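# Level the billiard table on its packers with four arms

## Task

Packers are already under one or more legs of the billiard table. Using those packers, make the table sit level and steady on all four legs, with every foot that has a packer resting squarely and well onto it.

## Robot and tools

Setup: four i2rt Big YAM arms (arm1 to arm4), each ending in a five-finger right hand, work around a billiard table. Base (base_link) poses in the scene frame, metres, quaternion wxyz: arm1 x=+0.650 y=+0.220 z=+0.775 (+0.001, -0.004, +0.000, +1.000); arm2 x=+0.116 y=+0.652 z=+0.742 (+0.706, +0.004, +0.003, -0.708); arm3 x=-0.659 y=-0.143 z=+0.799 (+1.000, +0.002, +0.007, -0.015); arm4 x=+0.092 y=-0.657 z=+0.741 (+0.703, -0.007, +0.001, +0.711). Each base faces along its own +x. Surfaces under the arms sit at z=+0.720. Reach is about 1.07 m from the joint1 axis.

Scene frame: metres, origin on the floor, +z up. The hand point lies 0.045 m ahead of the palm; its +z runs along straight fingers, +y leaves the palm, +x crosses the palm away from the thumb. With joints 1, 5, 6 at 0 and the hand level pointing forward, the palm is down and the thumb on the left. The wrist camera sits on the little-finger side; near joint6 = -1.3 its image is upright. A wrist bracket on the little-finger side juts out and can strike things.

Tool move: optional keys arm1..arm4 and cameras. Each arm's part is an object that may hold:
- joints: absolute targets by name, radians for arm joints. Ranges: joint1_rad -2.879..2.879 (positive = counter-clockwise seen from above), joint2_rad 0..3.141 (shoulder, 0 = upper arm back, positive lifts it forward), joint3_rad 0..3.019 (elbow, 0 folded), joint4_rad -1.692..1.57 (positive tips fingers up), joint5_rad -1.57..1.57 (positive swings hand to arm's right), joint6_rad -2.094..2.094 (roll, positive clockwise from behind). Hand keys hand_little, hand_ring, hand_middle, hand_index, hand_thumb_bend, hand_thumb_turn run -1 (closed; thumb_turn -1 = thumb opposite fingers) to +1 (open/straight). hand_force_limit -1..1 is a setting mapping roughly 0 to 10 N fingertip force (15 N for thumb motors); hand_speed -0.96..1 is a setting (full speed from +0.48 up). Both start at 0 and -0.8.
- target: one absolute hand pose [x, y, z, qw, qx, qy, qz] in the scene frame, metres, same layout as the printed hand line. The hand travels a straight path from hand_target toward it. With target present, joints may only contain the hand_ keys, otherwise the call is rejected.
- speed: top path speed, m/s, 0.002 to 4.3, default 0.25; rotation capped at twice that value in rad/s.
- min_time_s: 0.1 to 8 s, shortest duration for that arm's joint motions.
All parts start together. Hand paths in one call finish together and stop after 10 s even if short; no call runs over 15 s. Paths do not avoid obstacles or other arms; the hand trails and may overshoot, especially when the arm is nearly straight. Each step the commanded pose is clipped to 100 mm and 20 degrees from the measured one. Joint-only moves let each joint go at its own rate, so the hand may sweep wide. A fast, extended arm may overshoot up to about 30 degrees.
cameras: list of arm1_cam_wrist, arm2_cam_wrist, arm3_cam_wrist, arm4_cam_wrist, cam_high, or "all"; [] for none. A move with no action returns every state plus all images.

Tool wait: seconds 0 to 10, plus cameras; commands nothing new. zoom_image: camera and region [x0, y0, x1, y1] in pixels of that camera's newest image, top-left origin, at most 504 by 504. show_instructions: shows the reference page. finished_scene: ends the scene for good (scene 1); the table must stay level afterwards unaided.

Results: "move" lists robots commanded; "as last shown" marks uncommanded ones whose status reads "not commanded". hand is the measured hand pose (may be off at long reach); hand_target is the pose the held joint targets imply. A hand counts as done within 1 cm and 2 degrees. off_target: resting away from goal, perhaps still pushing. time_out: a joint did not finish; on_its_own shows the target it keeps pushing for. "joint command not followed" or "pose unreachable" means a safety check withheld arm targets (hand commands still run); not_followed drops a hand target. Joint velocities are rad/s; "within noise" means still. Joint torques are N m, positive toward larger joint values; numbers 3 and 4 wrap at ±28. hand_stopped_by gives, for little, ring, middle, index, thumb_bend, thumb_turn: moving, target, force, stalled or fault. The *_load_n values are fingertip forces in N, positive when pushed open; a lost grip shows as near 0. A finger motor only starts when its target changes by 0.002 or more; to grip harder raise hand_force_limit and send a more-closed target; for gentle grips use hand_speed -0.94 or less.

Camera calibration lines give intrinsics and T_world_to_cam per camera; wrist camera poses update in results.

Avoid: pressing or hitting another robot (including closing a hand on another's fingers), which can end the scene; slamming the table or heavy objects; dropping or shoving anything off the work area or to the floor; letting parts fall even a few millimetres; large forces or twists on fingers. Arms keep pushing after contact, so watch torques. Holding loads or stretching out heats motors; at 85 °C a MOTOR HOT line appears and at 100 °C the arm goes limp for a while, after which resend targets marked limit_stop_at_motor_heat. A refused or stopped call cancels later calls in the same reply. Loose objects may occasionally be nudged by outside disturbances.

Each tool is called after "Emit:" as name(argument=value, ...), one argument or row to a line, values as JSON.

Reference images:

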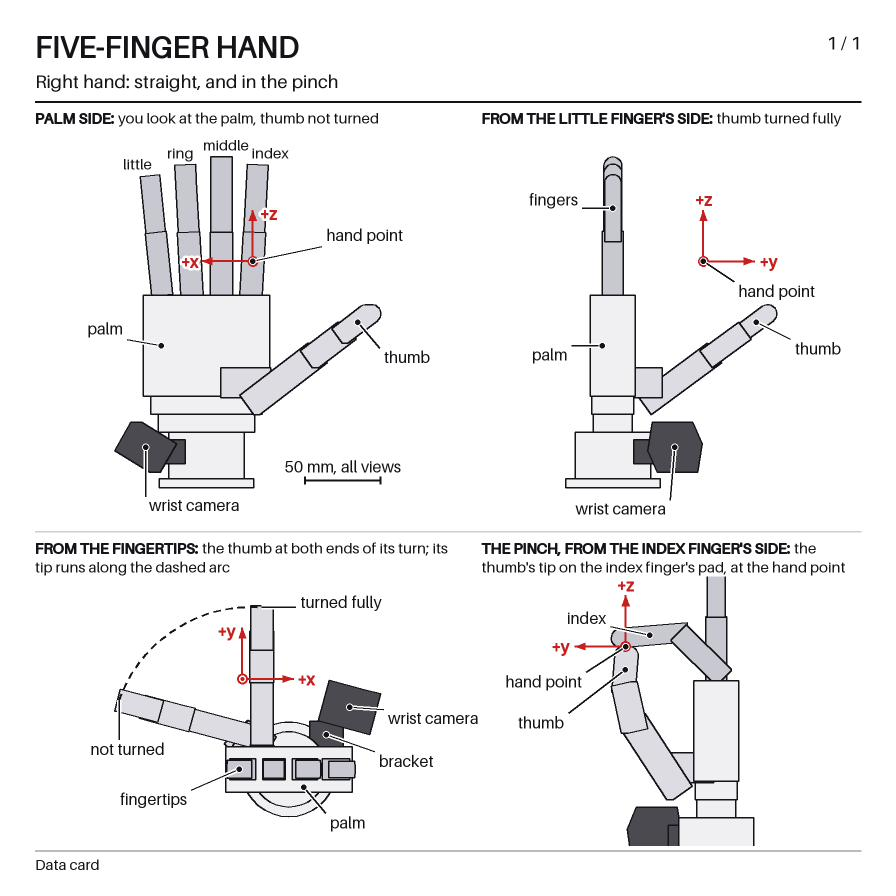

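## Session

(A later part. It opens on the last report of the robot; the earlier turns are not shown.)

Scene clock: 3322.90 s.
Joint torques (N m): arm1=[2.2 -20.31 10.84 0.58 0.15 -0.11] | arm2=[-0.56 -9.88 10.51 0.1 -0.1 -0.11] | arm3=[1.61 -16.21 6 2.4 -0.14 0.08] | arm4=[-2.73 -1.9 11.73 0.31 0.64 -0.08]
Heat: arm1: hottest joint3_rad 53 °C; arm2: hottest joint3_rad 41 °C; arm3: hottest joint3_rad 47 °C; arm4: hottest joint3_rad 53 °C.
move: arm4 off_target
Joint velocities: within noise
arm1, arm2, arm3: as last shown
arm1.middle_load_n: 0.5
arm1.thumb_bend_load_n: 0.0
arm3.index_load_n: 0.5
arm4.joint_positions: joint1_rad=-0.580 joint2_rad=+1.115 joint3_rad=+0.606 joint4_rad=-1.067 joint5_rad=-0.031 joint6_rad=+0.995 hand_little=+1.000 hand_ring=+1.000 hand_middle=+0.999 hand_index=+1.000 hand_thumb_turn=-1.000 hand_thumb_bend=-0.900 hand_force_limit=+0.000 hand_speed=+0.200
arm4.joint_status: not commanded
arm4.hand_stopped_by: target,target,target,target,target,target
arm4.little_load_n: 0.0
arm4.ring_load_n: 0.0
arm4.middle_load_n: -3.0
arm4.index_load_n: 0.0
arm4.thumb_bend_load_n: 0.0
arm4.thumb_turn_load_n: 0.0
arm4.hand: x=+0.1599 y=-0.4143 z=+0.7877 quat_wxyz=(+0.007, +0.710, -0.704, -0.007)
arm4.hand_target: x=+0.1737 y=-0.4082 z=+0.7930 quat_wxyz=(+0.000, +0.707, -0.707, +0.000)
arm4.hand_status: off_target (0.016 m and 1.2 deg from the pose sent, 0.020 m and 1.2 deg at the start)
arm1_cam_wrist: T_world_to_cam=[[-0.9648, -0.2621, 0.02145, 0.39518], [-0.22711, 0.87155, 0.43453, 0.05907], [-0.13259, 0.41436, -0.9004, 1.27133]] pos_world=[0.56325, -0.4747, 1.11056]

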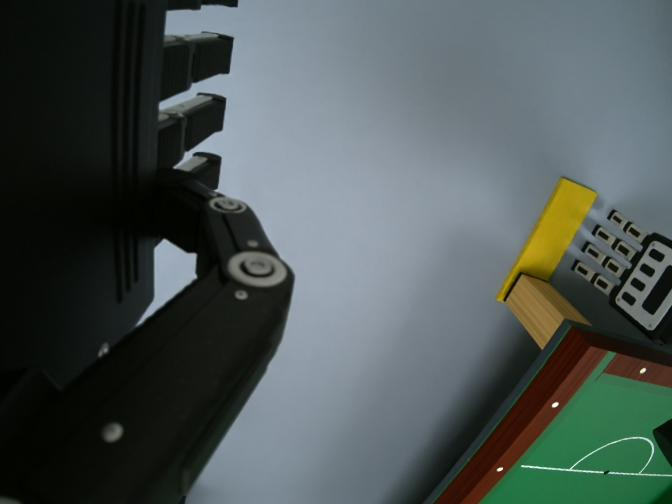

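Emit:
move(
  arm4={"target":[0.165,-0.408,0.815,0,0.7071,-0.7071,0],"speed":0.1},
)

Emit:
move(
  arm4={"target":[0.170,-0.408,0.7915,0,0.7071,-0.7071,0],"speed":0.1},
  cameras=["arm1_cam_wrist"],
)

Emit:
zoom_image(
  camera="arm1_cam_wrist",
  region=[480, 210, 600, 330],
)

Scene clock: 3325.77 s.
Joint torques (N m): arm1=[2.14 -20.31 10.84 0.58 0.15 -0.11] | arm2=[-0.91 -10.4 10.62 0.08 -0.05 -0.07] | arm3=[1.55 -15.97 5.9 2.5 -0.17 0.09] | arm4=[0.03 -3.08 12.74 0.06 0.11 0.17]
Heat: arm1: hottest joint3_rad 53 °C; arm2: hottest joint3_rad 41 °C; arm3: hottest joint3_rad 47 °C; arm4: hottest joint3_rad 53 °C.
move: arm4 off_target
Joint velocities: within noise
arm1, arm2, arm3: as last shown
arm1.middle_load_n: 0.0
arm2.middle_load_n: 0.5
arm3.index_load_n: 0.0
arm4.joint_positions: joint1_rad=-0.580 joint2_rad=+1.087 joint3_rad=+0.626 joint4_rad=-1.142 joint5_rad=-0.017 joint6_rad=+0.998 hand_little=+1.000 hand_ring=+1.000 hand_middle=+1.000 hand_index=+1.000 hand_thumb_turn=-1.000 hand_thumb_bend=-0.900 hand_force_limit=+0.000 hand_speed=+0.200
arm4.joint_status: not commanded
arm4.hand_stopped_by: target,target,target,target,target,target
arm4.little_load_n: 0.0
arm4.ring_load_n: 0.0
arm4.middle_load_n: 0.0
arm4.index_load_n: 0.0
arm4.thumb_bend_load_n: 0.0
arm4.thumb_turn_load_n: 0.0
arm4.hand: x=+0.1575 y=-0.4231 z=+0.8003 quat_wxyz=(+0.018, +0.709, -0.705, +0.003)
arm4.hand_target: x=+0.1647 y=-0.4084 z=+0.8149 quat_wxyz=(+0.000, +0.707, -0.707, +0.000)
arm4.hand_status: off_target (0.022 m and 2.1 deg from the pose sent, 0.028 m and 1.2 deg at the start)
pictures: none

Scene clock: 3326.73 s.
Joint torques (N m): arm1=[2.14 -20.25 10.85 0.58 0.16 -0.11] | arm2=[-0.97 -10.29 10.3 -0.02 -0.09 -0.12] | arm3=[1.67 -15.97 6.08 2.52 -0.15 0.09] | arm4=[-0.91 -2.26 9.46 0.91 0.08 -0.02]
Heat: arm1: hottest joint3_rad 53 °C; arm2: hottest joint3_rad 41 °C; arm3: hottest joint3_rad 47 °C; arm4: hottest joint3_rad 53 °C.
move: arm4 done
Joint velocities: within noise
arm1, arm2, arm3: as last shown
arm1.ring_load_n: -0.5
arm2.middle_load_n: 0.0
arm4.joint_positions: joint1_rad=-0.580 joint2_rad=+1.121 joint3_rad=+0.626 joint4_rad=-1.078 joint5_rad=-0.016 joint6_rad=+0.998 hand_little=+1.000 hand_ring=+1.000 hand_middle=+1.000 hand_index=+1.000 hand_thumb_turn=-1.000 hand_thumb_bend=-0.900 hand_force_limit=+0.000 hand_speed=+0.200
arm4.joint_status: not commanded
arm4.hand_stopped_by: target,target,target,target,target,target
arm4.little_load_n: 0.0
arm4.ring_load_n: 0.0
arm4.middle_load_n: 0.0
arm4.index_load_n: 0.0
arm4.thumb_bend_load_n: 0.0
arm4.thumb_turn_load_n: 0.0
arm4.hand: x=+0.1656 y=-0.4107 z=+0.7919 quat_wxyz=(+0.003, +0.709, -0.705, +0.000)
arm4.hand_target: x=+0.1700 y=-0.4081 z=+0.7915 quat_wxyz=(+0.000, +0.707, -0.707, +0.000)
arm4.hand_status: done (0.005 m and 0.5 deg from the pose sent, 0.021 m and 2.1 deg at the start)
arm1_cam_wrist: T_world_to_cam=[[-0.9648, -0.2621, 0.02145, 0.39518], [-0.22711, 0.87155, 0.43453, 0.05907], [-0.13259, 0.41436, -0.9004, 1.27133]] pos_world=[0.56325, -0.4747, 1.11056]

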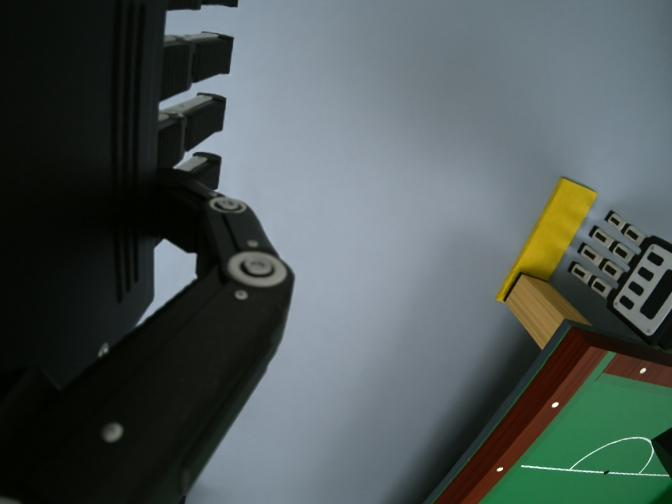

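Scaled by 4.200 from the camera's image (finer frame: 960x720).

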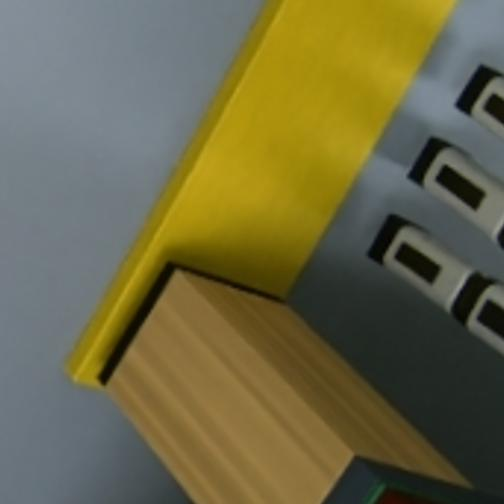

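Emit:
move(
  arm4={"target":[0.181,-0.408,0.7915,0,0.7071,-0.7071,0],"speed":0.08},
  cameras=["arm1_cam_wrist"],
)

Emit:
zoom_image(
  camera="arm1_cam_wrist",
  region=[480, 210, 600, 330],
)

Scene clock: 3330.17 s.
Joint torques (N m): arm1=[2.08 -20.25 10.84 0.59 0.15 -0.11] | arm2=[-0.56 -10.75 10.67 0.09 -0.08 -0.04] | arm3=[1.38 -15.68 6.13 2.33 -0.17 0.12] | arm4=[-1.49 -2.73 10.26 0.92 0.15 -0.16]
Heat: arm1: hottest joint3_rad 53 °C; arm2: hottest joint3_rad 41 °C; arm3: hottest joint3_rad 47 °C; arm4: hottest joint3_rad 53 °C.
move: arm4 off_target
Joint velocities: within noise
arm1.joint_positions: joint1_rad=+1.520 joint2_rad=+2.133 joint3_rad=+2.369 joint4_rad=-1.700 joint5_rad=+0.025 joint6_rad=-1.636 hand_little=+1.000 hand_ring=+1.000 hand_middle=+1.000 hand_index=+1.000 hand_thumb_turn=-1.000 hand_thumb_bend=-0.900 hand_force_limit=+0.000 hand_speed=+0.200
arm1.joint_status: not commanded
arm1.hand_stopped_by: target,target,target,target,target,target
arm1.little_load_n: 0.0
arm1.ring_load_n: 0.0
arm1.middle_load_n: 0.0
arm1.index_load_n: -0.5
arm1.thumb_bend_load_n: 0.0
arm1.thumb_turn_load_n: 0.0
arm1.hand: x=+0.5466 y=-0.4303 z=+1.0097 quat_wxyz=(-0.045, -0.710, +0.702, -0.028)
arm1.hand_target: x=+0.5501 y=-0.4379 z=+1.0391 quat_wxyz=(-0.070, -0.712, +0.697, -0.049)
arm1.hand_status: not commanded
arm2.joint_positions: joint1_rad=-1.494 joint2_rad=+1.482 joint3_rad=+1.600 joint4_rad=-1.688 joint5_rad=-0.010 joint6_rad=+0.084 hand_little=+1.000 hand_ring=+1.000 hand_middle=+1.000 hand_index=+1.000 hand_thumb_turn=-1.000 hand_thumb_bend=-0.900 hand_force_limit=+0.000 hand_speed=+0.200
arm2.joint_status: not commanded
arm2.hand_stopped_by: target,target,fault,target,target,target
arm2.little_load_n: 0.0
arm2.ring_load_n: 0.0
arm2.middle_load_n: 0.0
arm2.index_load_n: 0.0
arm2.thumb_bend_load_n: 0.0
arm2.thumb_turn_load_n: 0.0
arm2.hand: x=-0.2578 y=+0.5836 z=+1.0321 quat_wxyz=(+0.000, -0.710, -0.704, +0.000)
arm2.hand_target: x=-0.2616 y=+0.5830 z=+1.0454 quat_wxyz=(+0.008, -0.707, -0.707, +0.011)
arm2.hand_status: not commanded
arm3.joint_positions: joint1_rad=+0.862 joint2_rad=+2.234 joint3_rad=+2.146 joint4_rad=-1.252 joint5_rad=+0.007 joint6_rad=+0.680 hand_little=-0.700 hand_ring=-0.700 hand_middle=-0.700 hand_index=-0.700 hand_thumb_turn=-1.000 hand_thumb_bend=+0.600 hand_force_limit=+0.000 hand_speed=+0.200
arm3.joint_status: not commanded
arm3.hand_stopped_by: target,target,target,target,target,target
arm3.little_load_n: -4.0
arm3.ring_load_n: 0.0
arm3.middle_load_n: 0.0
arm3.index_load_n: 0.5
arm3.thumb_bend_load_n: 0.0
arm3.thumb_turn_load_n: 0.0
arm3.hand: x=-0.2150 y=+0.4322 z=+0.8806 quat_wxyz=(-0.112, +0.754, -0.648, +0.001)
arm3.hand_target: x=-0.2214 y=+0.4330 z=+0.8362 quat_wxyz=(-0.090, +0.754, -0.651, +0.000)
arm3.hand_status: not commanded
arm4.joint_positions: joint1_rad=-0.611 joint2_rad=+1.138 joint3_rad=+0.626 joint4_rad=-1.072 joint5_rad=-0.016 joint6_rad=+0.974 hand_little=+1.000 hand_ring=+1.000 hand_middle=+1.000 hand_index=+1.000 hand_thumb_turn=-1.000 hand_thumb_bend=-0.900 hand_force_limit=+0.000 hand_speed=+0.200
arm4.joint_status: not commanded
arm4.hand_stopped_by: target,target,target,target,target,target
arm4.little_load_n: 0.0
arm4.ring_load_n: 0.0
arm4.middle_load_n: 0.0
arm4.index_load_n: 0.0
arm4.thumb_bend_load_n: 0.0
arm4.thumb_turn_load_n: 0.0
arm4.hand: x=+0.1726 y=-0.4146 z=+0.7882 quat_wxyz=(+0.009, +0.706, -0.708, +0.001)
arm4.hand_target: x=+0.1809 y=-0.4082 z=+0.7916 quat_wxyz=(+0.000, +0.707, -0.707, +0.000)
arm4.hand_status: off_target (0.011 m and 1.0 deg from the pose sent, 0.016 m and 0.5 deg at the start)
arm1_cam_wrist: T_world_to_cam=[[-0.9648, -0.2621, 0.02145, 0.39518], [-0.22711, 0.87155, 0.43453, 0.05907], [-0.13259, 0.41436, -0.9004, 1.27133]] pos_world=[0.56325, -0.4747, 1.11056]

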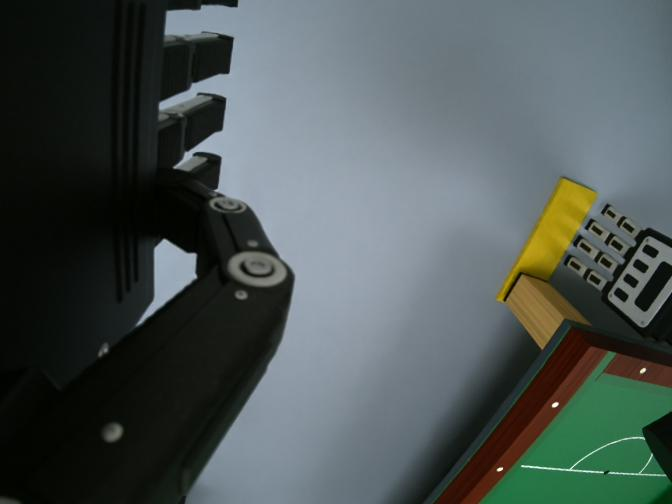

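Scaled by 4.200 from the camera's image (finer frame: 960x720).

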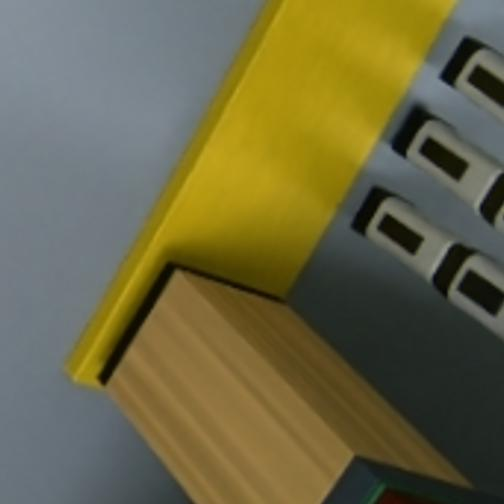

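Emit:
move(
  arm4={"target":[0.187,-0.406,0.7935,0,0.7071,-0.7071,0],"speed":0.08},
  cameras=["arm1_cam_wrist"],
)

Emit:
zoom_image(
  camera="arm1_cam_wrist",
  region=[480, 210, 600, 330],
)

Scene clock: 3338.43 s.
Joint torques (N m): arm1=[2.14 -20.25 10.84 0.58 0.16 -0.11] | arm2=[0.03 -10.93 10.35 -0.02 -0.02 -0.16] | arm3=[1.61 -16.21 6.05 2.48 -0.16 0.09] | arm4=[-1.9 -2.14 11.67 0.77 0.13 -0.12]
Heat: arm1: hottest joint3_rad 53 °C; arm2: hottest joint3_rad 41 °C; arm3: hottest joint3_rad 47 °C; arm4: hottest joint3_rad 53 °C.
move: arm4 off_target
Joint velocities: within noise
arm1, arm2, arm3: as last shown
arm1.index_load_n: 0.0
arm3.index_load_n: 0.0
arm4.joint_positions: joint1_rad=-0.622 joint2_rad=+1.143 joint3_rad=+0.626 joint4_rad=-1.071 joint5_rad=-0.017 joint6_rad=+0.960 hand_little=+1.000 hand_ring=+1.000 hand_middle=+1.000 hand_index=+1.000 hand_thumb_turn=-1.000 hand_thumb_bend=-0.900 hand_force_limit=+0.000 hand_speed=+0.200
arm4.joint_status: not commanded
arm4.hand_stopped_by: target,target,target,target,target,target
arm4.little_load_n: 0.0
arm4.ring_load_n: 0.0
arm4.middle_load_n: -0.5
arm4.index_load_n: 0.0
arm4.thumb_bend_load_n: 0.0
arm4.thumb_turn_load_n: 0.0
arm4.hand: x=+0.1746 y=-0.4164 z=+0.7872 quat_wxyz=(+0.011, +0.707, -0.707, +0.001)
arm4.hand_target: x=+0.1868 y=-0.4063 z=+0.7935 quat_wxyz=(+0.000, +0.707, -0.707, +0.000)
arm4.hand_status: off_target (0.017 m and 1.2 deg from the pose sent, 0.018 m and 1.0 deg at the start)
arm1_cam_wrist: T_world_to_cam=[[-0.9648, -0.2621, 0.02145, 0.39518], [-0.22711, 0.87155, 0.43453, 0.05907], [-0.13259, 0.41436, -0.9004, 1.27133]] pos_world=[0.56325, -0.4747, 1.11056]

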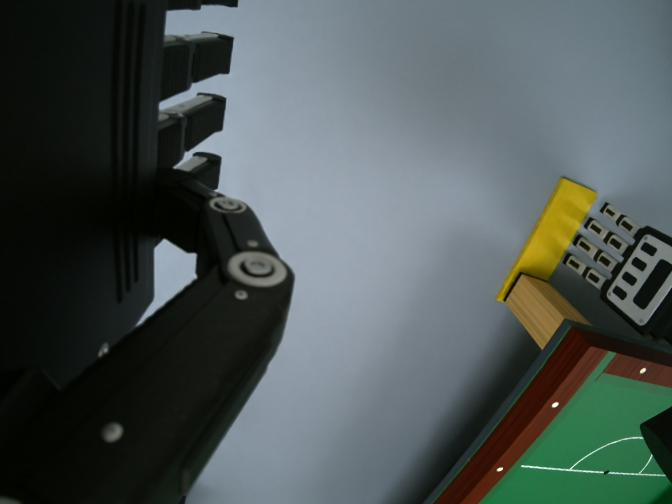

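Scaled by 4.200 from the camera's image (finer frame: 960x720).

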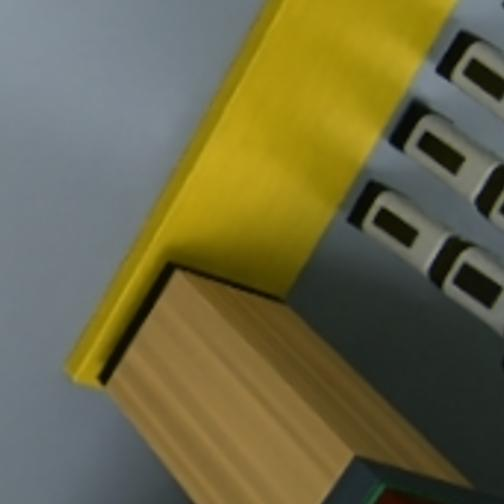

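Emit:
move(
  arm4={"target":[0.192,-0.402,0.798,0,0.7071,-0.7071,0],"speed":0.08},
  cameras=["arm1_cam_wrist"],
)

Emit:
zoom_image(
  camera="arm1_cam_wrist",
  region=[480, 210, 600, 330],
)

Scene clock: 3341.70 s.
Joint torques (N m): arm1=[2.14 -20.25 10.84 0.59 0.15 -0.11] | arm2=[-0.79 -10.29 10.4 0.06 -0.11 -0.08] | arm3=[1.26 -15.79 5.96 2.32 -0.17 0.09] | arm4=[-2.26 -2.78 12.71 0.61 0.22 -0.16]
Heat: arm1: hottest joint3_rad 53 °C; arm2: hottest joint3_rad 41 °C; arm3: hottest joint3_rad 47 °C; arm4: hottest joint3_rad 54 °C.
move: arm4 off_target
Joint velocities: within noise
arm1, arm2, arm3: as last shown
arm4.joint_positions: joint1_rad=-0.627 joint2_rad=+1.156 joint3_rad=+0.636 joint4_rad=-1.078 joint5_rad=-0.018 joint6_rad=+0.952 hand_little=+1.000 hand_ring=+1.000 hand_middle=+1.000 hand_index=+1.000 hand_thumb_turn=-1.000 hand_thumb_bend=-0.900 hand_force_limit=+0.000 hand_speed=+0.200
arm4.joint_status: not commanded
arm4.hand_stopped_by: target,target,target,target,target,target
arm4.little_load_n: 0.0
arm4.ring_load_n: 0.0
arm4.middle_load_n: -2.0
arm4.index_load_n: 0.0
arm4.thumb_bend_load_n: 0.0
arm4.thumb_turn_load_n: 0.0
arm4.hand: x=+0.1763 y=-0.4156 z=+0.7877 quat_wxyz=(+0.016, +0.708, -0.706, +0.001)
arm4.hand_target: x=+0.1918 y=-0.4025 z=+0.7981 quat_wxyz=(+0.000, +0.707, -0.707, +0.000)
arm4.hand_status: off_target (0.023 m and 1.8 deg from the pose sent, 0.025 m and 1.2 deg at the start)
arm1_cam_wrist: T_world_to_cam=[[-0.9648, -0.2621, 0.02145, 0.39518], [-0.22711, 0.87155, 0.43453, 0.05907], [-0.13259, 0.41436, -0.9004, 1.27133]] pos_world=[0.56325, -0.4747, 1.11056]

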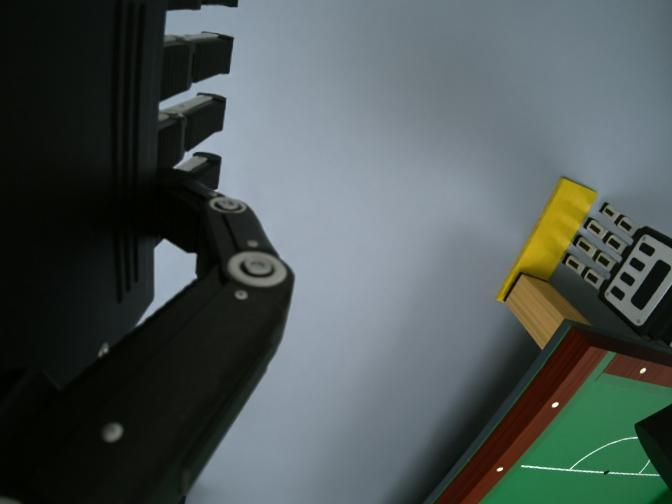

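Scaled by 4.200 from the camera's image (finer frame: 960x720).

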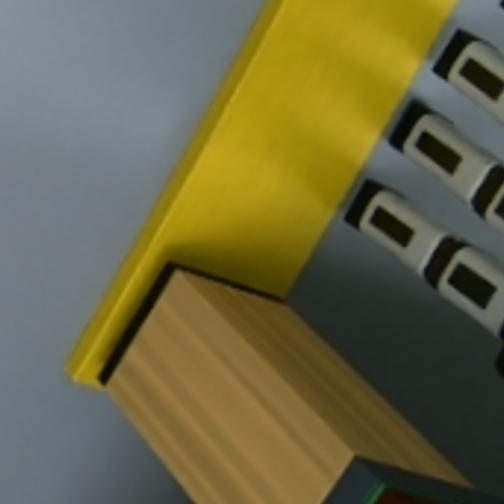

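Emit:
move(
  arm4={"target":[0.175,-0.408,0.818,0,0.7071,-0.7071,0],"speed":0.1},
)

Emit:
move(
  arm4={"target":[0.176,-0.405,0.795,0,0.7071,-0.7071,0],"speed":0.1},
)

Emit:
move(
  arm4={"target":[0.187,-0.402,0.798,0,0.7071,-0.7071,0],"speed":0.2},
  cameras=["arm1_cam_wrist"],
)

Emit:
zoom_image(
  camera="arm1_cam_wrist",
  region=[480, 210, 600, 330],
)

Scene clock: 3346.10 s.
Joint torques (N m): arm1=[2.14 -20.25 10.85 0.59 0.15 -0.11] | arm2=[-0.62 -9.47 10.39 -0.03 -0.14 -0.02] | arm3=[1.73 -16.03 6.02 2.33 -0.15 0.1] | arm4=[0.97 -2.37 12.81 0.16 0.11 0.07]
Heat: arm1: hottest joint3_rad 53 °C; arm2: hottest joint3_rad 41 °C; arm3: hottest joint3_rad 47 °C; arm4: hottest joint3_rad 55 °C.
move: arm4 off_target
Joint velocities: within noise
arm1, arm2, arm3: as last shown
arm2.little_load_n: -0.5
arm4.joint_positions: joint1_rad=-0.617 joint2_rad=+1.099 joint3_rad=+0.641 joint4_rad=-1.147 joint5_rad=-0.016 joint6_rad=+0.965 hand_little=+1.000 hand_ring=+1.000 hand_middle=+1.000 hand_index=+1.000 hand_thumb_turn=-1.000 hand_thumb_bend=-0.900 hand_force_limit=+0.000 hand_speed=+0.200
arm4.joint_status: not commanded
arm4.hand_stopped_by: target,target,target,target,target,target
arm4.little_load_n: 0.0
arm4.ring_load_n: 0.0
arm4.middle_load_n: 0.0
arm4.index_load_n: 0.0
arm4.thumb_bend_load_n: 0.0
arm4.thumb_turn_load_n: 0.0
arm4.hand: x=+0.1676 y=-0.4238 z=+0.8029 quat_wxyz=(+0.019, +0.707, -0.707, +0.002)
arm4.hand_target: x=+0.1746 y=-0.4084 z=+0.8180 quat_wxyz=(+0.000, +0.707, -0.707, +0.000)
arm4.hand_status: off_target (0.023 m and 2.1 deg from the pose sent, 0.031 m and 1.8 deg at the start)
pictures: none

Scene clock: 3347.07 s.
Joint torques (N m): arm1=[2.14 -20.25 10.84 0.58 0.16 -0.11] | arm2=[-0.79 -10.4 10.5 0.06 -0.07 -0.06] | arm3=[1.79 -15.56 5.91 2.39 -0.18 0.11] | arm4=[0.44 -2.84 9.5 0.88 0.04 0.13]
Heat: arm1: hottest joint3_rad 53 °C; arm2: hottest joint3_rad 41 °C; arm3: hottest joint3_rad 47 °C; arm4: hottest joint3_rad 55 °C.
move: arm4 done
Joint velocities: within noise
arm1, arm2, arm3: as last shown
arm2.little_load_n: 0.0
arm3.ring_load_n: 0.5
arm4.joint_positions: joint1_rad=-0.613 joint2_rad=+1.133 joint3_rad=+0.641 joint4_rad=-1.085 joint5_rad=-0.016 joint6_rad=+0.969 hand_little=+1.000 hand_ring=+1.000 hand_middle=+1.000 hand_index=+1.000 hand_thumb_turn=-1.000 hand_thumb_bend=-0.900 hand_force_limit=+0.000 hand_speed=+0.200
arm4.joint_status: not commanded
arm4.hand_stopped_by: target,target,target,target,target,target
arm4.little_load_n: 0.0
arm4.ring_load_n: 0.0
arm4.middle_load_n: 0.0
arm4.index_load_n: 0.0
arm4.thumb_bend_load_n: 0.0
arm4.thumb_turn_load_n: 0.0
arm4.hand: x=+0.1751 y=-0.4117 z=+0.7944 quat_wxyz=(+0.005, +0.707, -0.707, +0.000)
arm4.hand_target: x=+0.1760 y=-0.4051 z=+0.7952 quat_wxyz=(+0.000, +0.707, -0.707, +0.000)
arm4.hand_status: done (0.007 m and 0.6 deg from the pose sent, 0.022 m and 2.1 deg at the start)
pictures: none

Scene clock: 3348.03 s.
Joint torques (N m): arm1=[2.14 -20.25 10.85 0.59 0.16 -0.11] | arm2=[-0.09 -11.75 10.76 -0.09 -0.11 -0.04] | arm3=[1.38 -16.09 5.97 2.48 -0.12 0.11] | arm4=[-1.73 -2.78 11.79 0.75 0.13 -0.14]
Heat: arm1: hottest joint3_rad 53 °C; arm2: hottest joint3_rad 41 °C; arm3: hottest joint3_rad 47 °C; arm4: hottest joint3_rad 55 °C.
move: arm4 off_target
Joint velocities: within noise
arm1, arm2, arm3: as last shown
arm3.ring_load_n: 0.0
arm4.joint_positions: joint1_rad=-0.616 joint2_rad=+1.152 joint3_rad=+0.641 joint4_rad=-1.085 joint5_rad=-0.016 joint6_rad=+0.968 hand_little=+1.000 hand_ring=+1.000 hand_middle=+1.000 hand_index=+1.000 hand_thumb_turn=-1.000 hand_thumb_bend=-0.900 hand_force_limit=+0.000 hand_speed=+0.200
arm4.joint_status: not commanded
arm4.hand_stopped_by: target,target,target,target,target,target
arm4.little_load_n: 0.0
arm4.ring_load_n: 0.0
arm4.middle_load_n: 0.0
arm4.index_load_n: 0.0
arm4.thumb_bend_load_n: 0.0
arm4.thumb_turn_load_n: 0.0
arm4.hand: x=+0.1748 y=-0.4133 z=+0.7900 quat_wxyz=(+0.014, +0.707, -0.707, +0.002)
arm4.hand_target: x=+0.1868 y=-0.4024 z=+0.7981 quat_wxyz=(+0.000, +0.707, -0.707, +0.000)
arm4.hand_status: off_target (0.018 m and 1.7 deg from the pose sent, 0.016 m and 0.6 deg at the start)
arm1_cam_wrist: T_world_to_cam=[[-0.9648, -0.2621, 0.02145, 0.39518], [-0.22711, 0.87155, 0.43453, 0.05907], [-0.13259, 0.41436, -0.9004, 1.27133]] pos_world=[0.56325, -0.4747, 1.11056]

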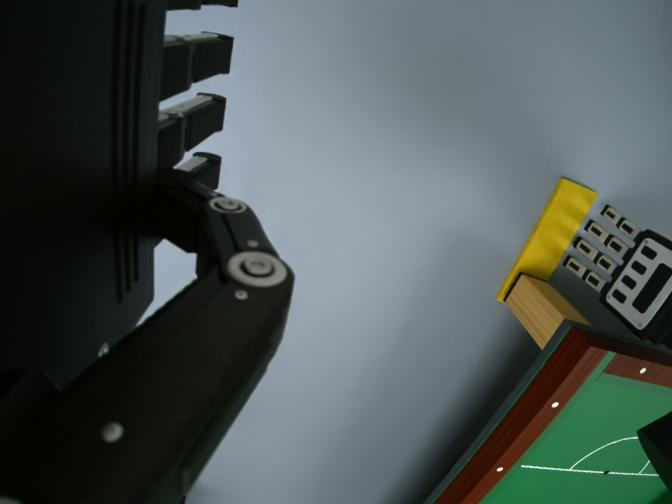

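Scaled by 4.200 from the camera's image (finer frame: 960x720).

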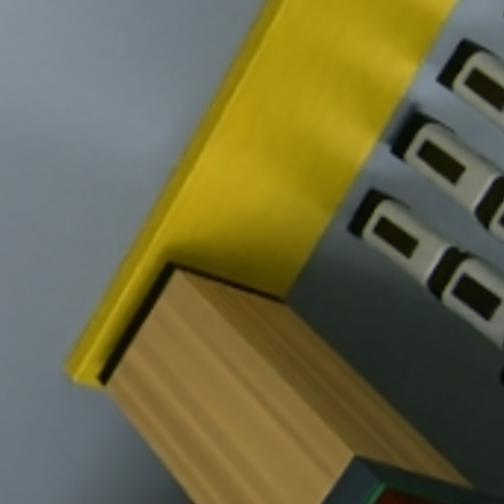

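Emit:
move(
  arm4={"target":[0.194,-0.400,0.798,0,0.7071,-0.7071,0],"speed":0.2},
  cameras=["arm1_cam_wrist"],
)

Emit:
zoom_image(
  camera="arm1_cam_wrist",
  region=[480, 210, 600, 330],
)

Scene clock: 3351.53 s.
Joint torques (N m): arm1=[2.08 -20.25 10.84 0.58 0.15 -0.11] | arm2=[-0.03 -11.05 10.28 -0.16 -0.07 -0.09] | arm3=[1.2 -16.38 6 2.44 -0.14 0.07] | arm4=[-1.67 -2.32 12.45 0.85 0.09 -0.13]
Heat: arm1: hottest joint3_rad 53 °C; arm2: hottest joint3_rad 41 °C; arm3: hottest joint3_rad 46 °C; arm4: hottest joint3_rad 55 °C.
move: arm4 off_target
Joint velocities: within noise
arm1, arm2, arm3: as last shown
arm4.joint_positions: joint1_rad=-0.632 joint2_rad=+1.167 joint3_rad=+0.645 joint4_rad=-1.084 joint5_rad=-0.015 joint6_rad=+0.952 hand_little=+1.000 hand_ring=+1.000 hand_middle=+1.000 hand_index=+1.000 hand_thumb_turn=-1.000 hand_thumb_bend=-0.900 hand_force_limit=+0.000 hand_speed=+0.200
arm4.joint_status: not commanded
arm4.hand_stopped_by: target,target,target,target,target,target
arm4.little_load_n: 0.0
arm4.ring_load_n: 0.0
arm4.middle_load_n: 0.0
arm4.index_load_n: 0.0
arm4.thumb_bend_load_n: 0.0
arm4.thumb_turn_load_n: 0.0
arm4.hand: x=+0.1789 y=-0.4153 z=+0.7880 quat_wxyz=(+0.019, +0.706, -0.708, +0.003)
arm4.hand_target: x=+0.1937 y=-0.4005 z=+0.7983 quat_wxyz=(+0.000, +0.707, -0.707, +0.000)
arm4.hand_status: off_target (0.024 m and 2.2 deg from the pose sent, 0.025 m and 1.7 deg at the start)
arm1_cam_wrist: T_world_to_cam=[[-0.9648, -0.2621, 0.02145, 0.39518], [-0.22711, 0.87155, 0.43453, 0.05907], [-0.13259, 0.41436, -0.9004, 1.27133]] pos_world=[0.56325, -0.4747, 1.11056]

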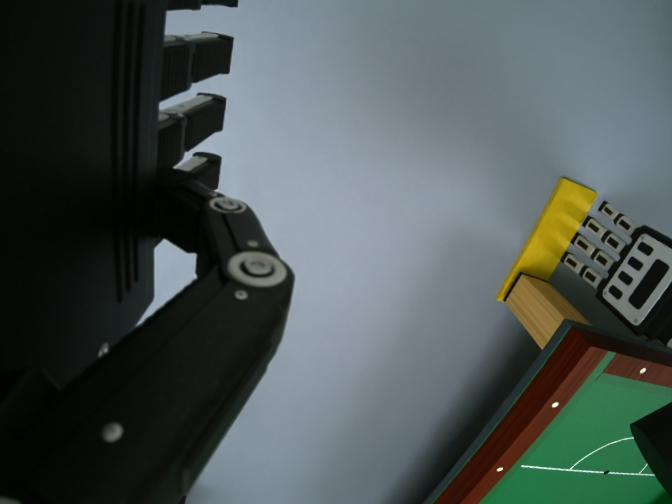

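Scaled by 4.200 from the camera's image (finer frame: 960x720).

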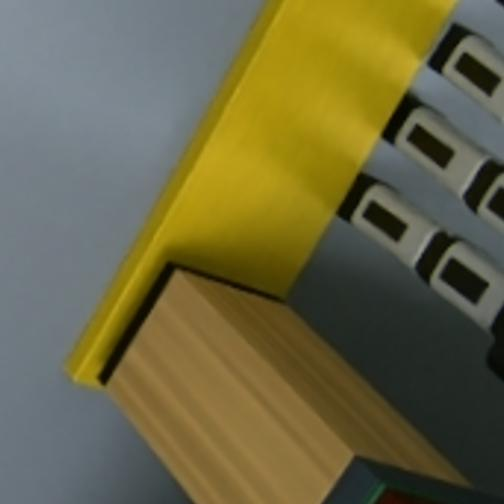

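Emit:
move(
  arm4={"target":[0.199,-0.398,0.800,0,0.7071,-0.7071,0],"speed":0.2},
  cameras=["arm1_cam_wrist"],
)

Emit:
zoom_image(
  camera="arm1_cam_wrist",
  region=[480, 210, 600, 330],
)

Scene clock: 3354.87 s.
Joint torques (N m): arm1=[2.14 -20.25 10.82 0.58 0.15 -0.11] | arm2=[-0.26 -10.64 10.41 0.2 -0.04 -0.06] | arm3=[1.2 -15.62 5.93 2.51 -0.14 0.09] | arm4=[-1.73 -2.84 12.45 0.61 0.08 -0.11]
Heat: arm1: hottest joint3_rad 53 °C; arm2: hottest joint3_rad 41 °C; arm3: hottest joint3_rad 46 °C; arm4: hottest joint3_rad 55 °C.
move: arm4 off_target
Joint velocities: within noise
arm1, arm2, arm3: as last shown
arm4.joint_positions: joint1_rad=-0.642 joint2_rad=+1.178 joint3_rad=+0.657 joint4_rad=-1.084 joint5_rad=-0.015 joint6_rad=+0.942 hand_little=+1.000 hand_ring=+1.000 hand_middle=+1.000 hand_index=+1.000 hand_thumb_turn=-1.000 hand_thumb_bend=-0.900 hand_force_limit=+0.000 hand_speed=+0.200
arm4.joint_status: not commanded
arm4.hand_stopped_by: target,target,target,target,target,target
arm4.little_load_n: 0.0
arm4.ring_load_n: 0.0
arm4.middle_load_n: 0.0
arm4.index_load_n: 0.0
arm4.thumb_bend_load_n: 0.0
arm4.thumb_turn_load_n: 0.0
arm4.hand: x=+0.1836 y=-0.4130 z=+0.7893 quat_wxyz=(+0.019, +0.707, -0.707, +0.003)
arm4.hand_target: x=+0.1987 y=-0.3985 z=+0.8002 quat_wxyz=(+0.000, +0.707, -0.707, +0.000)
arm4.hand_status: off_target (0.024 m and 2.2 deg from the pose sent, 0.029 m and 2.3 deg at the start)
arm1_cam_wrist: T_world_to_cam=[[-0.9648, -0.2621, 0.02145, 0.39518], [-0.22711, 0.87155, 0.43453, 0.05907], [-0.13259, 0.41436, -0.9004, 1.27133]] pos_world=[0.56325, -0.4747, 1.11056]

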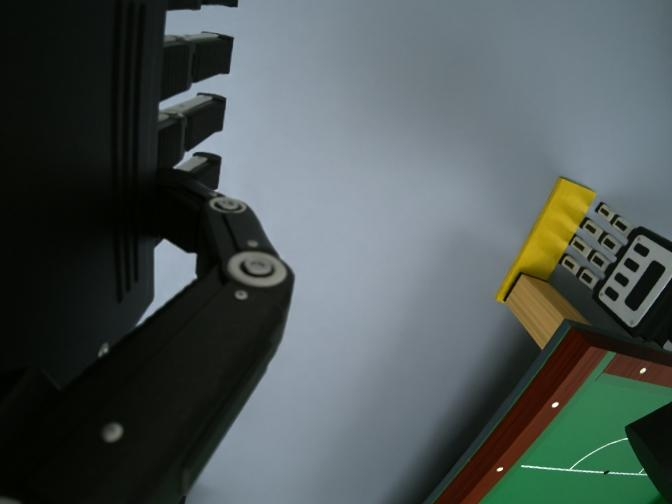

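Scaled by 4.200 from the camera's image (finer frame: 960x720).

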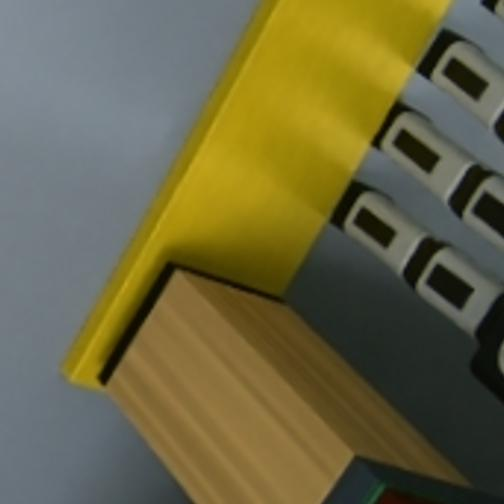

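Emit:
move(
  arm4={"target":[0.203,-0.395,0.801,0,0.7071,-0.7071,0],"speed":0.2},
  cameras=["arm1_cam_wrist"],
)

Emit:
zoom_image(
  camera="arm1_cam_wrist",
  region=[480, 160, 620, 300],
)

Scene clock: 3358.37 s.
Joint torques (N m): arm1=[2.2 -20.31 10.85 0.58 0.15 -0.11] | arm2=[-0.85 -9.93 10.61 0.01 -0.1 -0.06] | arm3=[1.14 -16.09 5.91 2.47 -0.16 0.07] | arm4=[-1.61 -3.31 12.45 0.73 0.1 -0.15]
Heat: arm1: hottest joint3_rad 53 °C; arm2: hottest joint3_rad 41 °C; arm3: hottest joint3_rad 46 °C; arm4: hottest joint3_rad 55 °C.
move: arm4 off_target
Joint velocities: within noise
arm1.joint_positions: joint1_rad=+1.520 joint2_rad=+2.133 joint3_rad=+2.369 joint4_rad=-1.700 joint5_rad=+0.025 joint6_rad=-1.636 hand_little=+1.000 hand_ring=+1.000 hand_middle=+1.000 hand_index=+1.000 hand_thumb_turn=-1.000 hand_thumb_bend=-0.900 hand_force_limit=+0.000 hand_speed=+0.200
arm1.joint_status: not commanded
arm1.hand_stopped_by: target,target,target,target,target,target
arm1.little_load_n: 0.0
arm1.ring_load_n: 0.0
arm1.middle_load_n: 0.0
arm1.index_load_n: 0.0
arm1.thumb_bend_load_n: 0.0
arm1.thumb_turn_load_n: 0.0
arm1.hand: x=+0.5466 y=-0.4303 z=+1.0097 quat_wxyz=(-0.045, -0.710, +0.702, -0.028)
arm1.hand_target: x=+0.5501 y=-0.4379 z=+1.0391 quat_wxyz=(-0.070, -0.712, +0.697, -0.049)
arm1.hand_status: not commanded
arm2.joint_positions: joint1_rad=-1.494 joint2_rad=+1.482 joint3_rad=+1.600 joint4_rad=-1.688 joint5_rad=-0.010 joint6_rad=+0.084 hand_little=+1.000 hand_ring=+1.000 hand_middle=+1.000 hand_index=+1.000 hand_thumb_turn=-1.000 hand_thumb_bend=-0.900 hand_force_limit=+0.000 hand_speed=+0.200
arm2.joint_status: not commanded
arm2.hand_stopped_by: target,target,fault,target,target,target
arm2.little_load_n: 0.0
arm2.ring_load_n: 0.0
arm2.middle_load_n: 0.0
arm2.index_load_n: 0.0
arm2.thumb_bend_load_n: -0.5
arm2.thumb_turn_load_n: 0.0
arm2.hand: x=-0.2578 y=+0.5836 z=+1.0321 quat_wxyz=(+0.000, -0.710, -0.704, +0.000)
arm2.hand_target: x=-0.2616 y=+0.5830 z=+1.0454 quat_wxyz=(+0.008, -0.707, -0.707, +0.011)
arm2.hand_status: not commanded
arm3.joint_positions: joint1_rad=+0.862 joint2_rad=+2.234 joint3_rad=+2.146 joint4_rad=-1.252 joint5_rad=+0.007 joint6_rad=+0.680 hand_little=-0.700 hand_ring=-0.700 hand_middle=-0.700 hand_index=-0.700 hand_thumb_turn=-1.000 hand_thumb_bend=+0.600 hand_force_limit=+0.000 hand_speed=+0.200
arm3.joint_status: not commanded
arm3.hand_stopped_by: target,target,target,target,target,target
arm3.little_load_n: -4.0
arm3.ring_load_n: 0.0
arm3.middle_load_n: 0.0
arm3.index_load_n: 0.0
arm3.thumb_bend_load_n: 0.0
arm3.thumb_turn_load_n: 0.0
arm3.hand: x=-0.2150 y=+0.4322 z=+0.8806 quat_wxyz=(-0.112, +0.754, -0.648, +0.001)
arm3.hand_target: x=-0.2214 y=+0.4330 z=+0.8362 quat_wxyz=(-0.090, +0.754, -0.651, +0.000)
arm3.hand_status: not commanded
arm4.joint_positions: joint1_rad=-0.647 joint2_rad=+1.191 joint3_rad=+0.670 joint4_rad=-1.084 joint5_rad=-0.015 joint6_rad=+0.936 hand_little=+1.000 hand_ring=+1.000 hand_middle=+1.000 hand_index=+1.000 hand_thumb_turn=-1.000 hand_thumb_bend=-0.900 hand_force_limit=+0.000 hand_speed=+0.200
arm4.joint_status: not commanded
arm4.hand_stopped_by: target,target,target,target,target,target
arm4.little_load_n: 0.0
arm4.ring_load_n: 0.0
arm4.middle_load_n: 0.0
arm4.index_load_n: 0.0
arm4.thumb_bend_load_n: 0.0
arm4.thumb_turn_load_n: 0.0
arm4.hand: x=+0.1875 y=-0.4099 z=+0.7903 quat_wxyz=(+0.019, +0.707, -0.707, +0.003)
arm4.hand_target: x=+0.2027 y=-0.3956 z=+0.8012 quat_wxyz=(+0.000, +0.707, -0.707, +0.000)
arm4.hand_status: off_target (0.024 m and 2.2 deg from the pose sent, 0.029 m and 2.2 deg at the start)
arm1_cam_wrist: T_world_to_cam=[[-0.9648, -0.2621, 0.02145, 0.39518], [-0.22711, 0.87155, 0.43453, 0.05907], [-0.13259, 0.41436, -0.9004, 1.27133]] pos_world=[0.56325, -0.4747, 1.11056]

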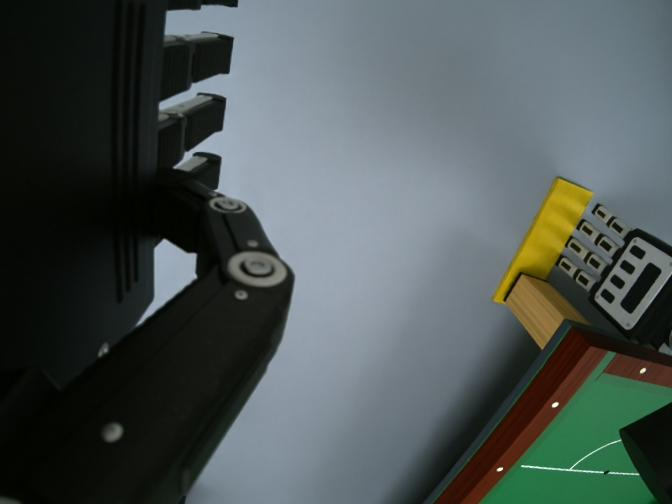

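Scaled by 3.600 from the camera's image (finer frame: 960x720).

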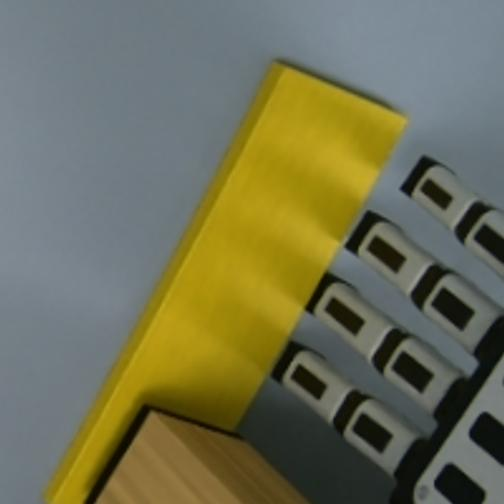

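Emit:
move(
  arm4={"target":[0.175,-0.408,0.80,0,0.7071,-0.7071,0],"speed":0.15},
)

Emit:
move(
  arm4={"target":[0.17,-0.42,0.96,0,0.7071,-0.7071,0],"speed":0.2},
  cameras=["arm1_cam_wrist","arm4_cam_wrist"],
)

Emit:
zoom_image(
  camera="arm1_cam_wrist",
  region=[470, 230, 570, 330],
)

Emit:
zoom_image(
  camera="arm4_cam_wrist",
  region=[130, 100, 290, 260],
)

Scene clock: 3362.27 s.
Joint torques (N m): arm1=[2.2 -20.31 10.84 0.59 0.15 -0.11] | arm2=[0.15 -10.81 10.52 0.21 -0.11 -0.07] | arm3=[1.03 -16.03 6.06 2.39 -0.17 0.09] | arm4=[-0.03 -3.31 8.38 0.29 0.08 0.08]
Heat: arm1: hottest joint3_rad 53 °C; arm2: hottest joint3_rad 41 °C; arm3: hottest joint3_rad 46 °C; arm4: hottest joint3_rad 56 °C.
move: arm4 done
Joint velocities: within noise
arm1, arm2, arm3: as last shown
arm1.index_load_n: -0.5
arm2.thumb_bend_load_n: 0.0
arm4.joint_positions: joint1_rad=-0.614 joint2_rad=+1.126 joint3_rad=+0.663 joint4_rad=-1.087 joint5_rad=-0.015 joint6_rad=+0.966 hand_little=+1.000 hand_ring=+1.000 hand_middle=+1.000 hand_index=+1.000 hand_thumb_turn=-1.000 hand_thumb_bend=-0.900 hand_force_limit=+0.000 hand_speed=+0.200
arm4.joint_status: not commanded
arm4.hand_stopped_by: target,target,target,target,target,target
arm4.little_load_n: 0.0
arm4.ring_load_n: 0.0
arm4.middle_load_n: 0.0
arm4.index_load_n: 0.0
arm4.thumb_bend_load_n: 0.0
arm4.thumb_turn_load_n: 0.0
arm4.hand: x=+0.1808 y=-0.4040 z=+0.8032 quat_wxyz=(-0.008, +0.708, -0.706, -0.002)
arm4.hand_target: x=+0.1751 y=-0.4080 z=+0.8000 quat_wxyz=(+0.000, +0.707, -0.707, +0.000)
arm4.hand_status: done (0.008 m and 1.0 deg from the pose sent, 0.016 m and 2.2 deg at the start)
pictures: none

Scene clock: 3363.70 s.
Joint torques (N m): arm1=[2.2 -20.31 10.84 0.59 0.15 -0.11] | arm2=[-0.15 -10.17 10.52 0.08 -0.06 0.01] | arm3=[1.67 -15.91 5.97 2.54 -0.15 0.12] | arm4=[-1.38 -2.84 13.26 0.06 0.04 -0.12]
Heat: arm1: hottest joint3_rad 53 °C; arm2: hottest joint3_rad 41 °C; arm3: hottest joint3_rad 46 °C; arm4: hottest joint3_rad 56 °C.
move: arm4 off_target
Joint velocities: within noise
arm1, arm2, arm3: as last shown
arm1.ring_load_n: -0.5
arm1.index_load_n: 0.0
arm2.middle_load_n: -0.5
arm2.index_load_n: -0.5
arm4.joint_positions: joint1_rad=-0.614 joint2_rad=+0.972 joint3_rad=+0.949 joint4_rad=-1.574 joint5_rad=-0.015 joint6_rad=+0.966 hand_little=+1.000 hand_ring=+1.000 hand_middle=+1.000 hand_index=+1.000 hand_thumb_turn=-1.000 hand_thumb_bend=-0.900 hand_force_limit=+0.000 hand_speed=+0.200
arm4.joint_status: not commanded
arm4.hand_stopped_by: target,target,target,target,target,target
arm4.little_load_n: 0.0
arm4.ring_load_n: 0.0
arm4.middle_load_n: -0.5
arm4.index_load_n: 0.0
arm4.thumb_bend_load_n: 0.0
arm4.thumb_turn_load_n: 0.0
arm4.hand: x=+0.1634 y=-0.4258 z=+0.9457 quat_wxyz=(+0.015, +0.708, -0.706, +0.002)
arm4.hand_target: x=+0.1697 y=-0.4201 z=+0.9598 quat_wxyz=(+0.000, +0.707, -0.707, +0.000)
arm4.hand_status: off_target (0.017 m and 1.7 deg from the pose sent, 0.158 m and 1.0 deg at the start)
arm1_cam_wrist: T_world_to_cam=[[-0.9648, -0.2621, 0.02145, 0.39518], [-0.22711, 0.87155, 0.43453, 0.05907], [-0.13259, 0.41436, -0.9004, 1.27133]] pos_world=[0.56325, -0.4747, 1.11056]
arm4_cam_wrist: T_world_to_cam=[[-0.95641, -0.28914, 0.04102, -0.00768], [-0.23312, 0.84049, 0.48911, -0.06603], [-0.1759, 0.45823, -0.87126, 1.15642]] pos_world=[0.18068, -0.47663, 1.04015]

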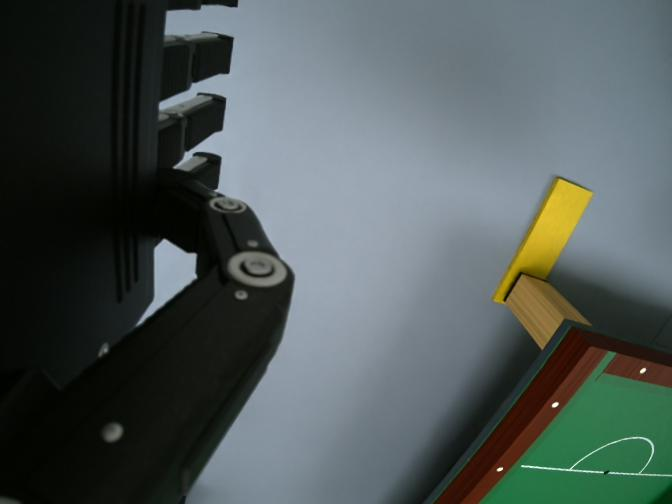

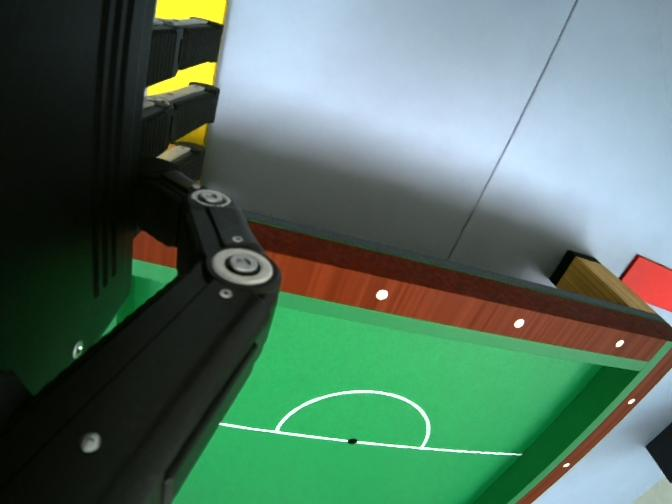

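Scaled by 5.040 from the camera's image (finer frame: 960x720).

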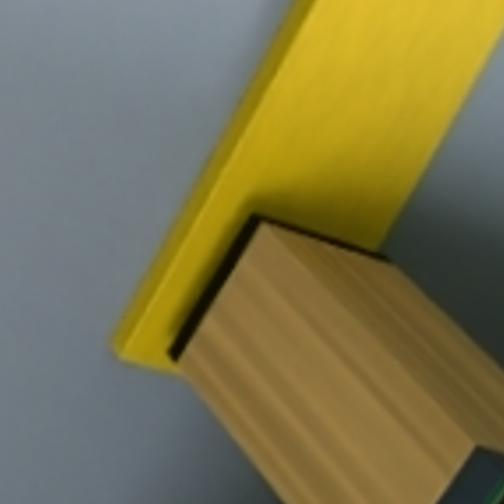

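Scaled by 3.150 from the camera's image (finer frame: 960x720).

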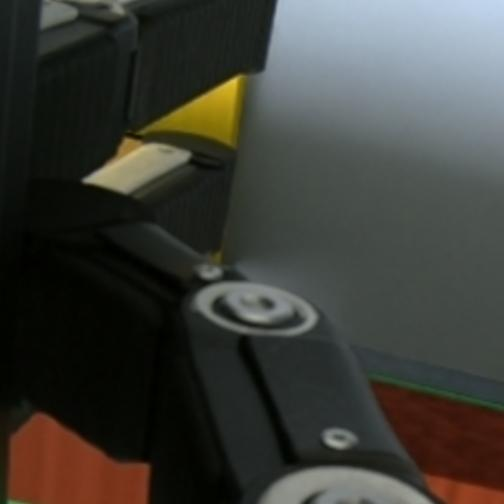

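Emit:
move(
  arm3={"target":[-0.2214,0.433,0.86,-0.09,0.754,-0.651,0],"speed":0.03},
)

Emit:
move(
  arm3={"target":[-0.2214,0.433,0.885,-0.09,0.754,-0.651,0],"speed":0.03},
)

Emit:
move(
  arm3={"target":[-0.2214,0.433,0.91,-0.09,0.754,-0.651,0],"speed":0.03},
  cameras=["arm1_cam_wrist","arm2_cam_wrist"],
)

Emit:
zoom_image(
  camera="arm1_cam_wrist",
  region=[470, 230, 570, 330],
)

Scene clock: 3375.70 s.
Joint torques (N m): arm1=[2.14 -20.25 10.84 0.58 0.15 -0.11] | arm2=[-0.79 -9.76 10.47 -0.23 -0.11 -0.11] | arm3=[1.49 -16.85 9.52 0.23 -0.15 0.09] | arm4=[-1.49 -2.32 13.22 0.08 0.08 -0.09]
Heat: arm1: hottest joint3_rad 54 °C; arm2: hottest joint3_rad 41 °C; arm3: hottest joint3_rad 46 °C; arm4: hottest joint3_rad 57 °C.
move: arm3 off_target
Joint velocities: within noise
arm1, arm2, arm4: as last shown
arm1.ring_load_n: 0.0
arm2.middle_load_n: 0.0
arm2.index_load_n: 0.0
arm3.joint_positions: joint1_rad=+0.862 joint2_rad=+2.230 joint3_rad=+2.141 joint4_rad=-1.250 joint5_rad=+0.007 joint6_rad=+0.680 hand_little=-0.700 hand_ring=-0.700 hand_middle=-0.700 hand_index=-0.700 hand_thumb_turn=-1.000 hand_thumb_bend=+0.600 hand_force_limit=+0.000 hand_speed=+0.200
arm3.joint_status: not commanded
arm3.hand_stopped_by: target,target,target,target,target,target
arm3.little_load_n: -2.0
arm3.ring_load_n: 0.0
arm3.middle_load_n: 0.0
arm3.index_load_n: 0.5
arm3.thumb_bend_load_n: 0.0
arm3.thumb_turn_load_n: 0.0
arm3.hand: x=-0.2154 y=+0.4318 z=+0.8815 quat_wxyz=(-0.113, +0.754, -0.648, +0.001)
arm3.hand_target: x=-0.2215 y=+0.4326 z=+0.8605 quat_wxyz=(-0.091, +0.754, -0.651, +0.000)
arm3.hand_status: off_target (0.022 m and 2.6 deg from the pose sent, 0.022 m and 2.5 deg at the start)
arm4.middle_load_n: 0.0
pictures: none

Scene clock: 3377.03 s.
Joint torques (N m): arm1=[2.14 -20.25 10.84 0.58 0.16 -0.11] | arm2=[-0.56 -10.52 10.65 -0.27 -0.12 -0.05] | arm3=[1.08 -17.08 11.41 0.46 -0.18 0.09] | arm4=[-1.49 -2.14 13.18 0.12 0.09 -0.05]
Heat: arm1: hottest joint3_rad 54 °C; arm2: hottest joint3_rad 41 °C; arm3: hottest joint3_rad 47 °C; arm4: hottest joint3_rad 57 °C.
move: arm3 done
Joint velocities: within noise
arm1, arm2, arm4: as last shown
arm3.joint_positions: joint1_rad=+0.862 joint2_rad=+2.230 joint3_rad=+2.166 joint4_rad=-1.315 joint5_rad=+0.008 joint6_rad=+0.680 hand_little=-0.700 hand_ring=-0.700 hand_middle=-0.700 hand_index=-0.700 hand_thumb_turn=-1.000 hand_thumb_bend=+0.600 hand_force_limit=+0.000 hand_speed=+0.200
arm3.joint_status: not commanded
arm3.hand_stopped_by: target,target,target,target,target,target
arm3.little_load_n: 0.0
arm3.ring_load_n: 0.0
arm3.middle_load_n: 0.0
arm3.index_load_n: 0.0
arm3.thumb_bend_load_n: 0.0
arm3.thumb_turn_load_n: 0.0
arm3.hand: x=-0.2218 y=+0.4243 z=+0.8899 quat_wxyz=(-0.093, +0.755, -0.649, +0.001)
arm3.hand_target: x=-0.2216 y=+0.4327 z=+0.8848 quat_wxyz=(-0.091, +0.754, -0.651, +0.000)
arm3.hand_status: done (0.010 m and 0.4 deg from the pose sent, 0.007 m and 2.6 deg at the start)
pictures: none

Scene clock: 3378.37 s.
Joint torques (N m): arm1=[2.2 -20.25 10.84 0.58 0.15 -0.11] | arm2=[-0.79 -11.93 10.8 -0.05 -0.1 -0.07] | arm3=[1.73 -17.55 11.9 0.49 -0.18 0.1] | arm4=[-2.49 -1.9 13.22 0.17 0.08 -0.06]
Heat: arm1: hottest joint3_rad 54 °C; arm2: hottest joint3_rad 41 °C; arm3: hottest joint3_rad 47 °C; arm4: hottest joint3_rad 57 °C.
move: arm3 done
Joint velocities: within noise
arm1, arm2, arm4: as last shown
arm1.thumb_turn_load_n: 0.5
arm3.joint_positions: joint1_rad=+0.862 joint2_rad=+2.230 joint3_rad=+2.221 joint4_rad=-1.379 joint5_rad=+0.008 joint6_rad=+0.680 hand_little=-0.700 hand_ring=-0.700 hand_middle=-0.700 hand_index=-0.700 hand_thumb_turn=-1.000 hand_thumb_bend=+0.600 hand_force_limit=+0.000 hand_speed=+0.200
arm3.joint_status: not commanded
arm3.hand_stopped_by: target,target,target,target,target,target
arm3.little_load_n: 0.0
arm3.ring_load_n: -0.5
arm3.middle_load_n: 0.0
arm3.index_load_n: 0.0
arm3.thumb_bend_load_n: 0.0
arm3.thumb_turn_load_n: 0.0
arm3.hand: x=-0.2228 y=+0.4228 z=+0.9105 quat_wxyz=(-0.088, +0.756, -0.649, +0.000)
arm3.hand_target: x=-0.2216 y=+0.4326 z=+0.9099 quat_wxyz=(-0.091, +0.754, -0.651, +0.000)
arm3.hand_status: done (0.010 m and 0.4 deg from the pose sent, 0.022 m and 0.4 deg at the start)
arm4.little_load_n: 0.5
arm1_cam_wrist: T_world_to_cam=[[-0.9648, -0.2621, 0.02145, 0.39518], [-0.22711, 0.87155, 0.43453, 0.05907], [-0.13259, 0.41436, -0.9004, 1.27133]] pos_world=[0.56325, -0.4747, 1.11056]
arm2_cam_wrist: T_world_to_cam=[[0.97107, 0.2322, 0.05576, 0.05499], [0.16662, -0.82606, 0.53839, -0.0342], [0.17107, -0.51353, -0.84085, 1.3291]] pos_world=[-0.27508, 0.64151, 1.13292]

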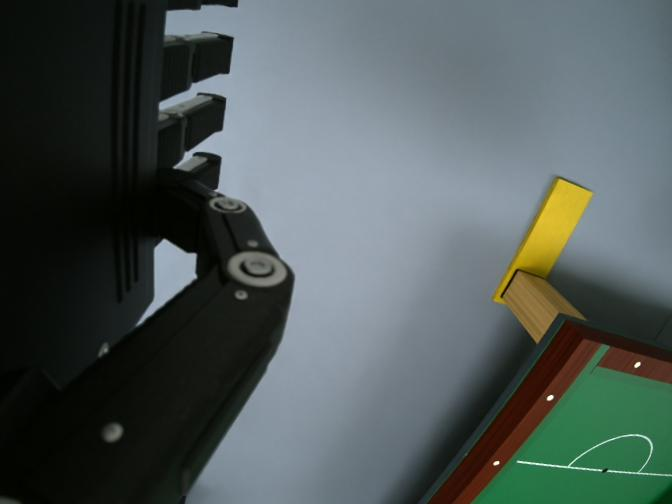

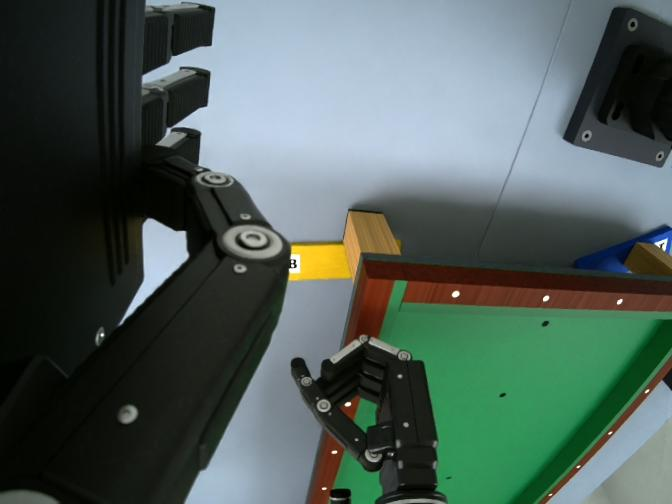

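Scaled by 5.040 from the camera's image (finer frame: 960x720).

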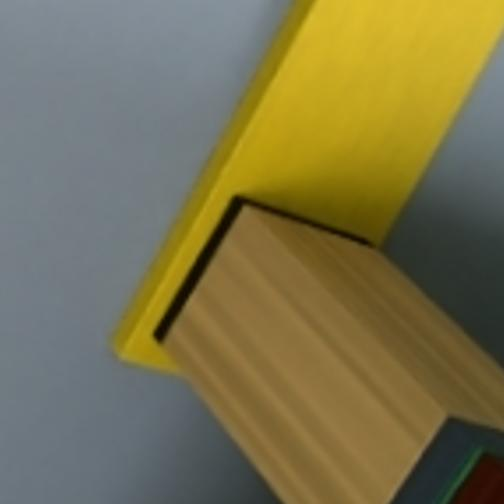

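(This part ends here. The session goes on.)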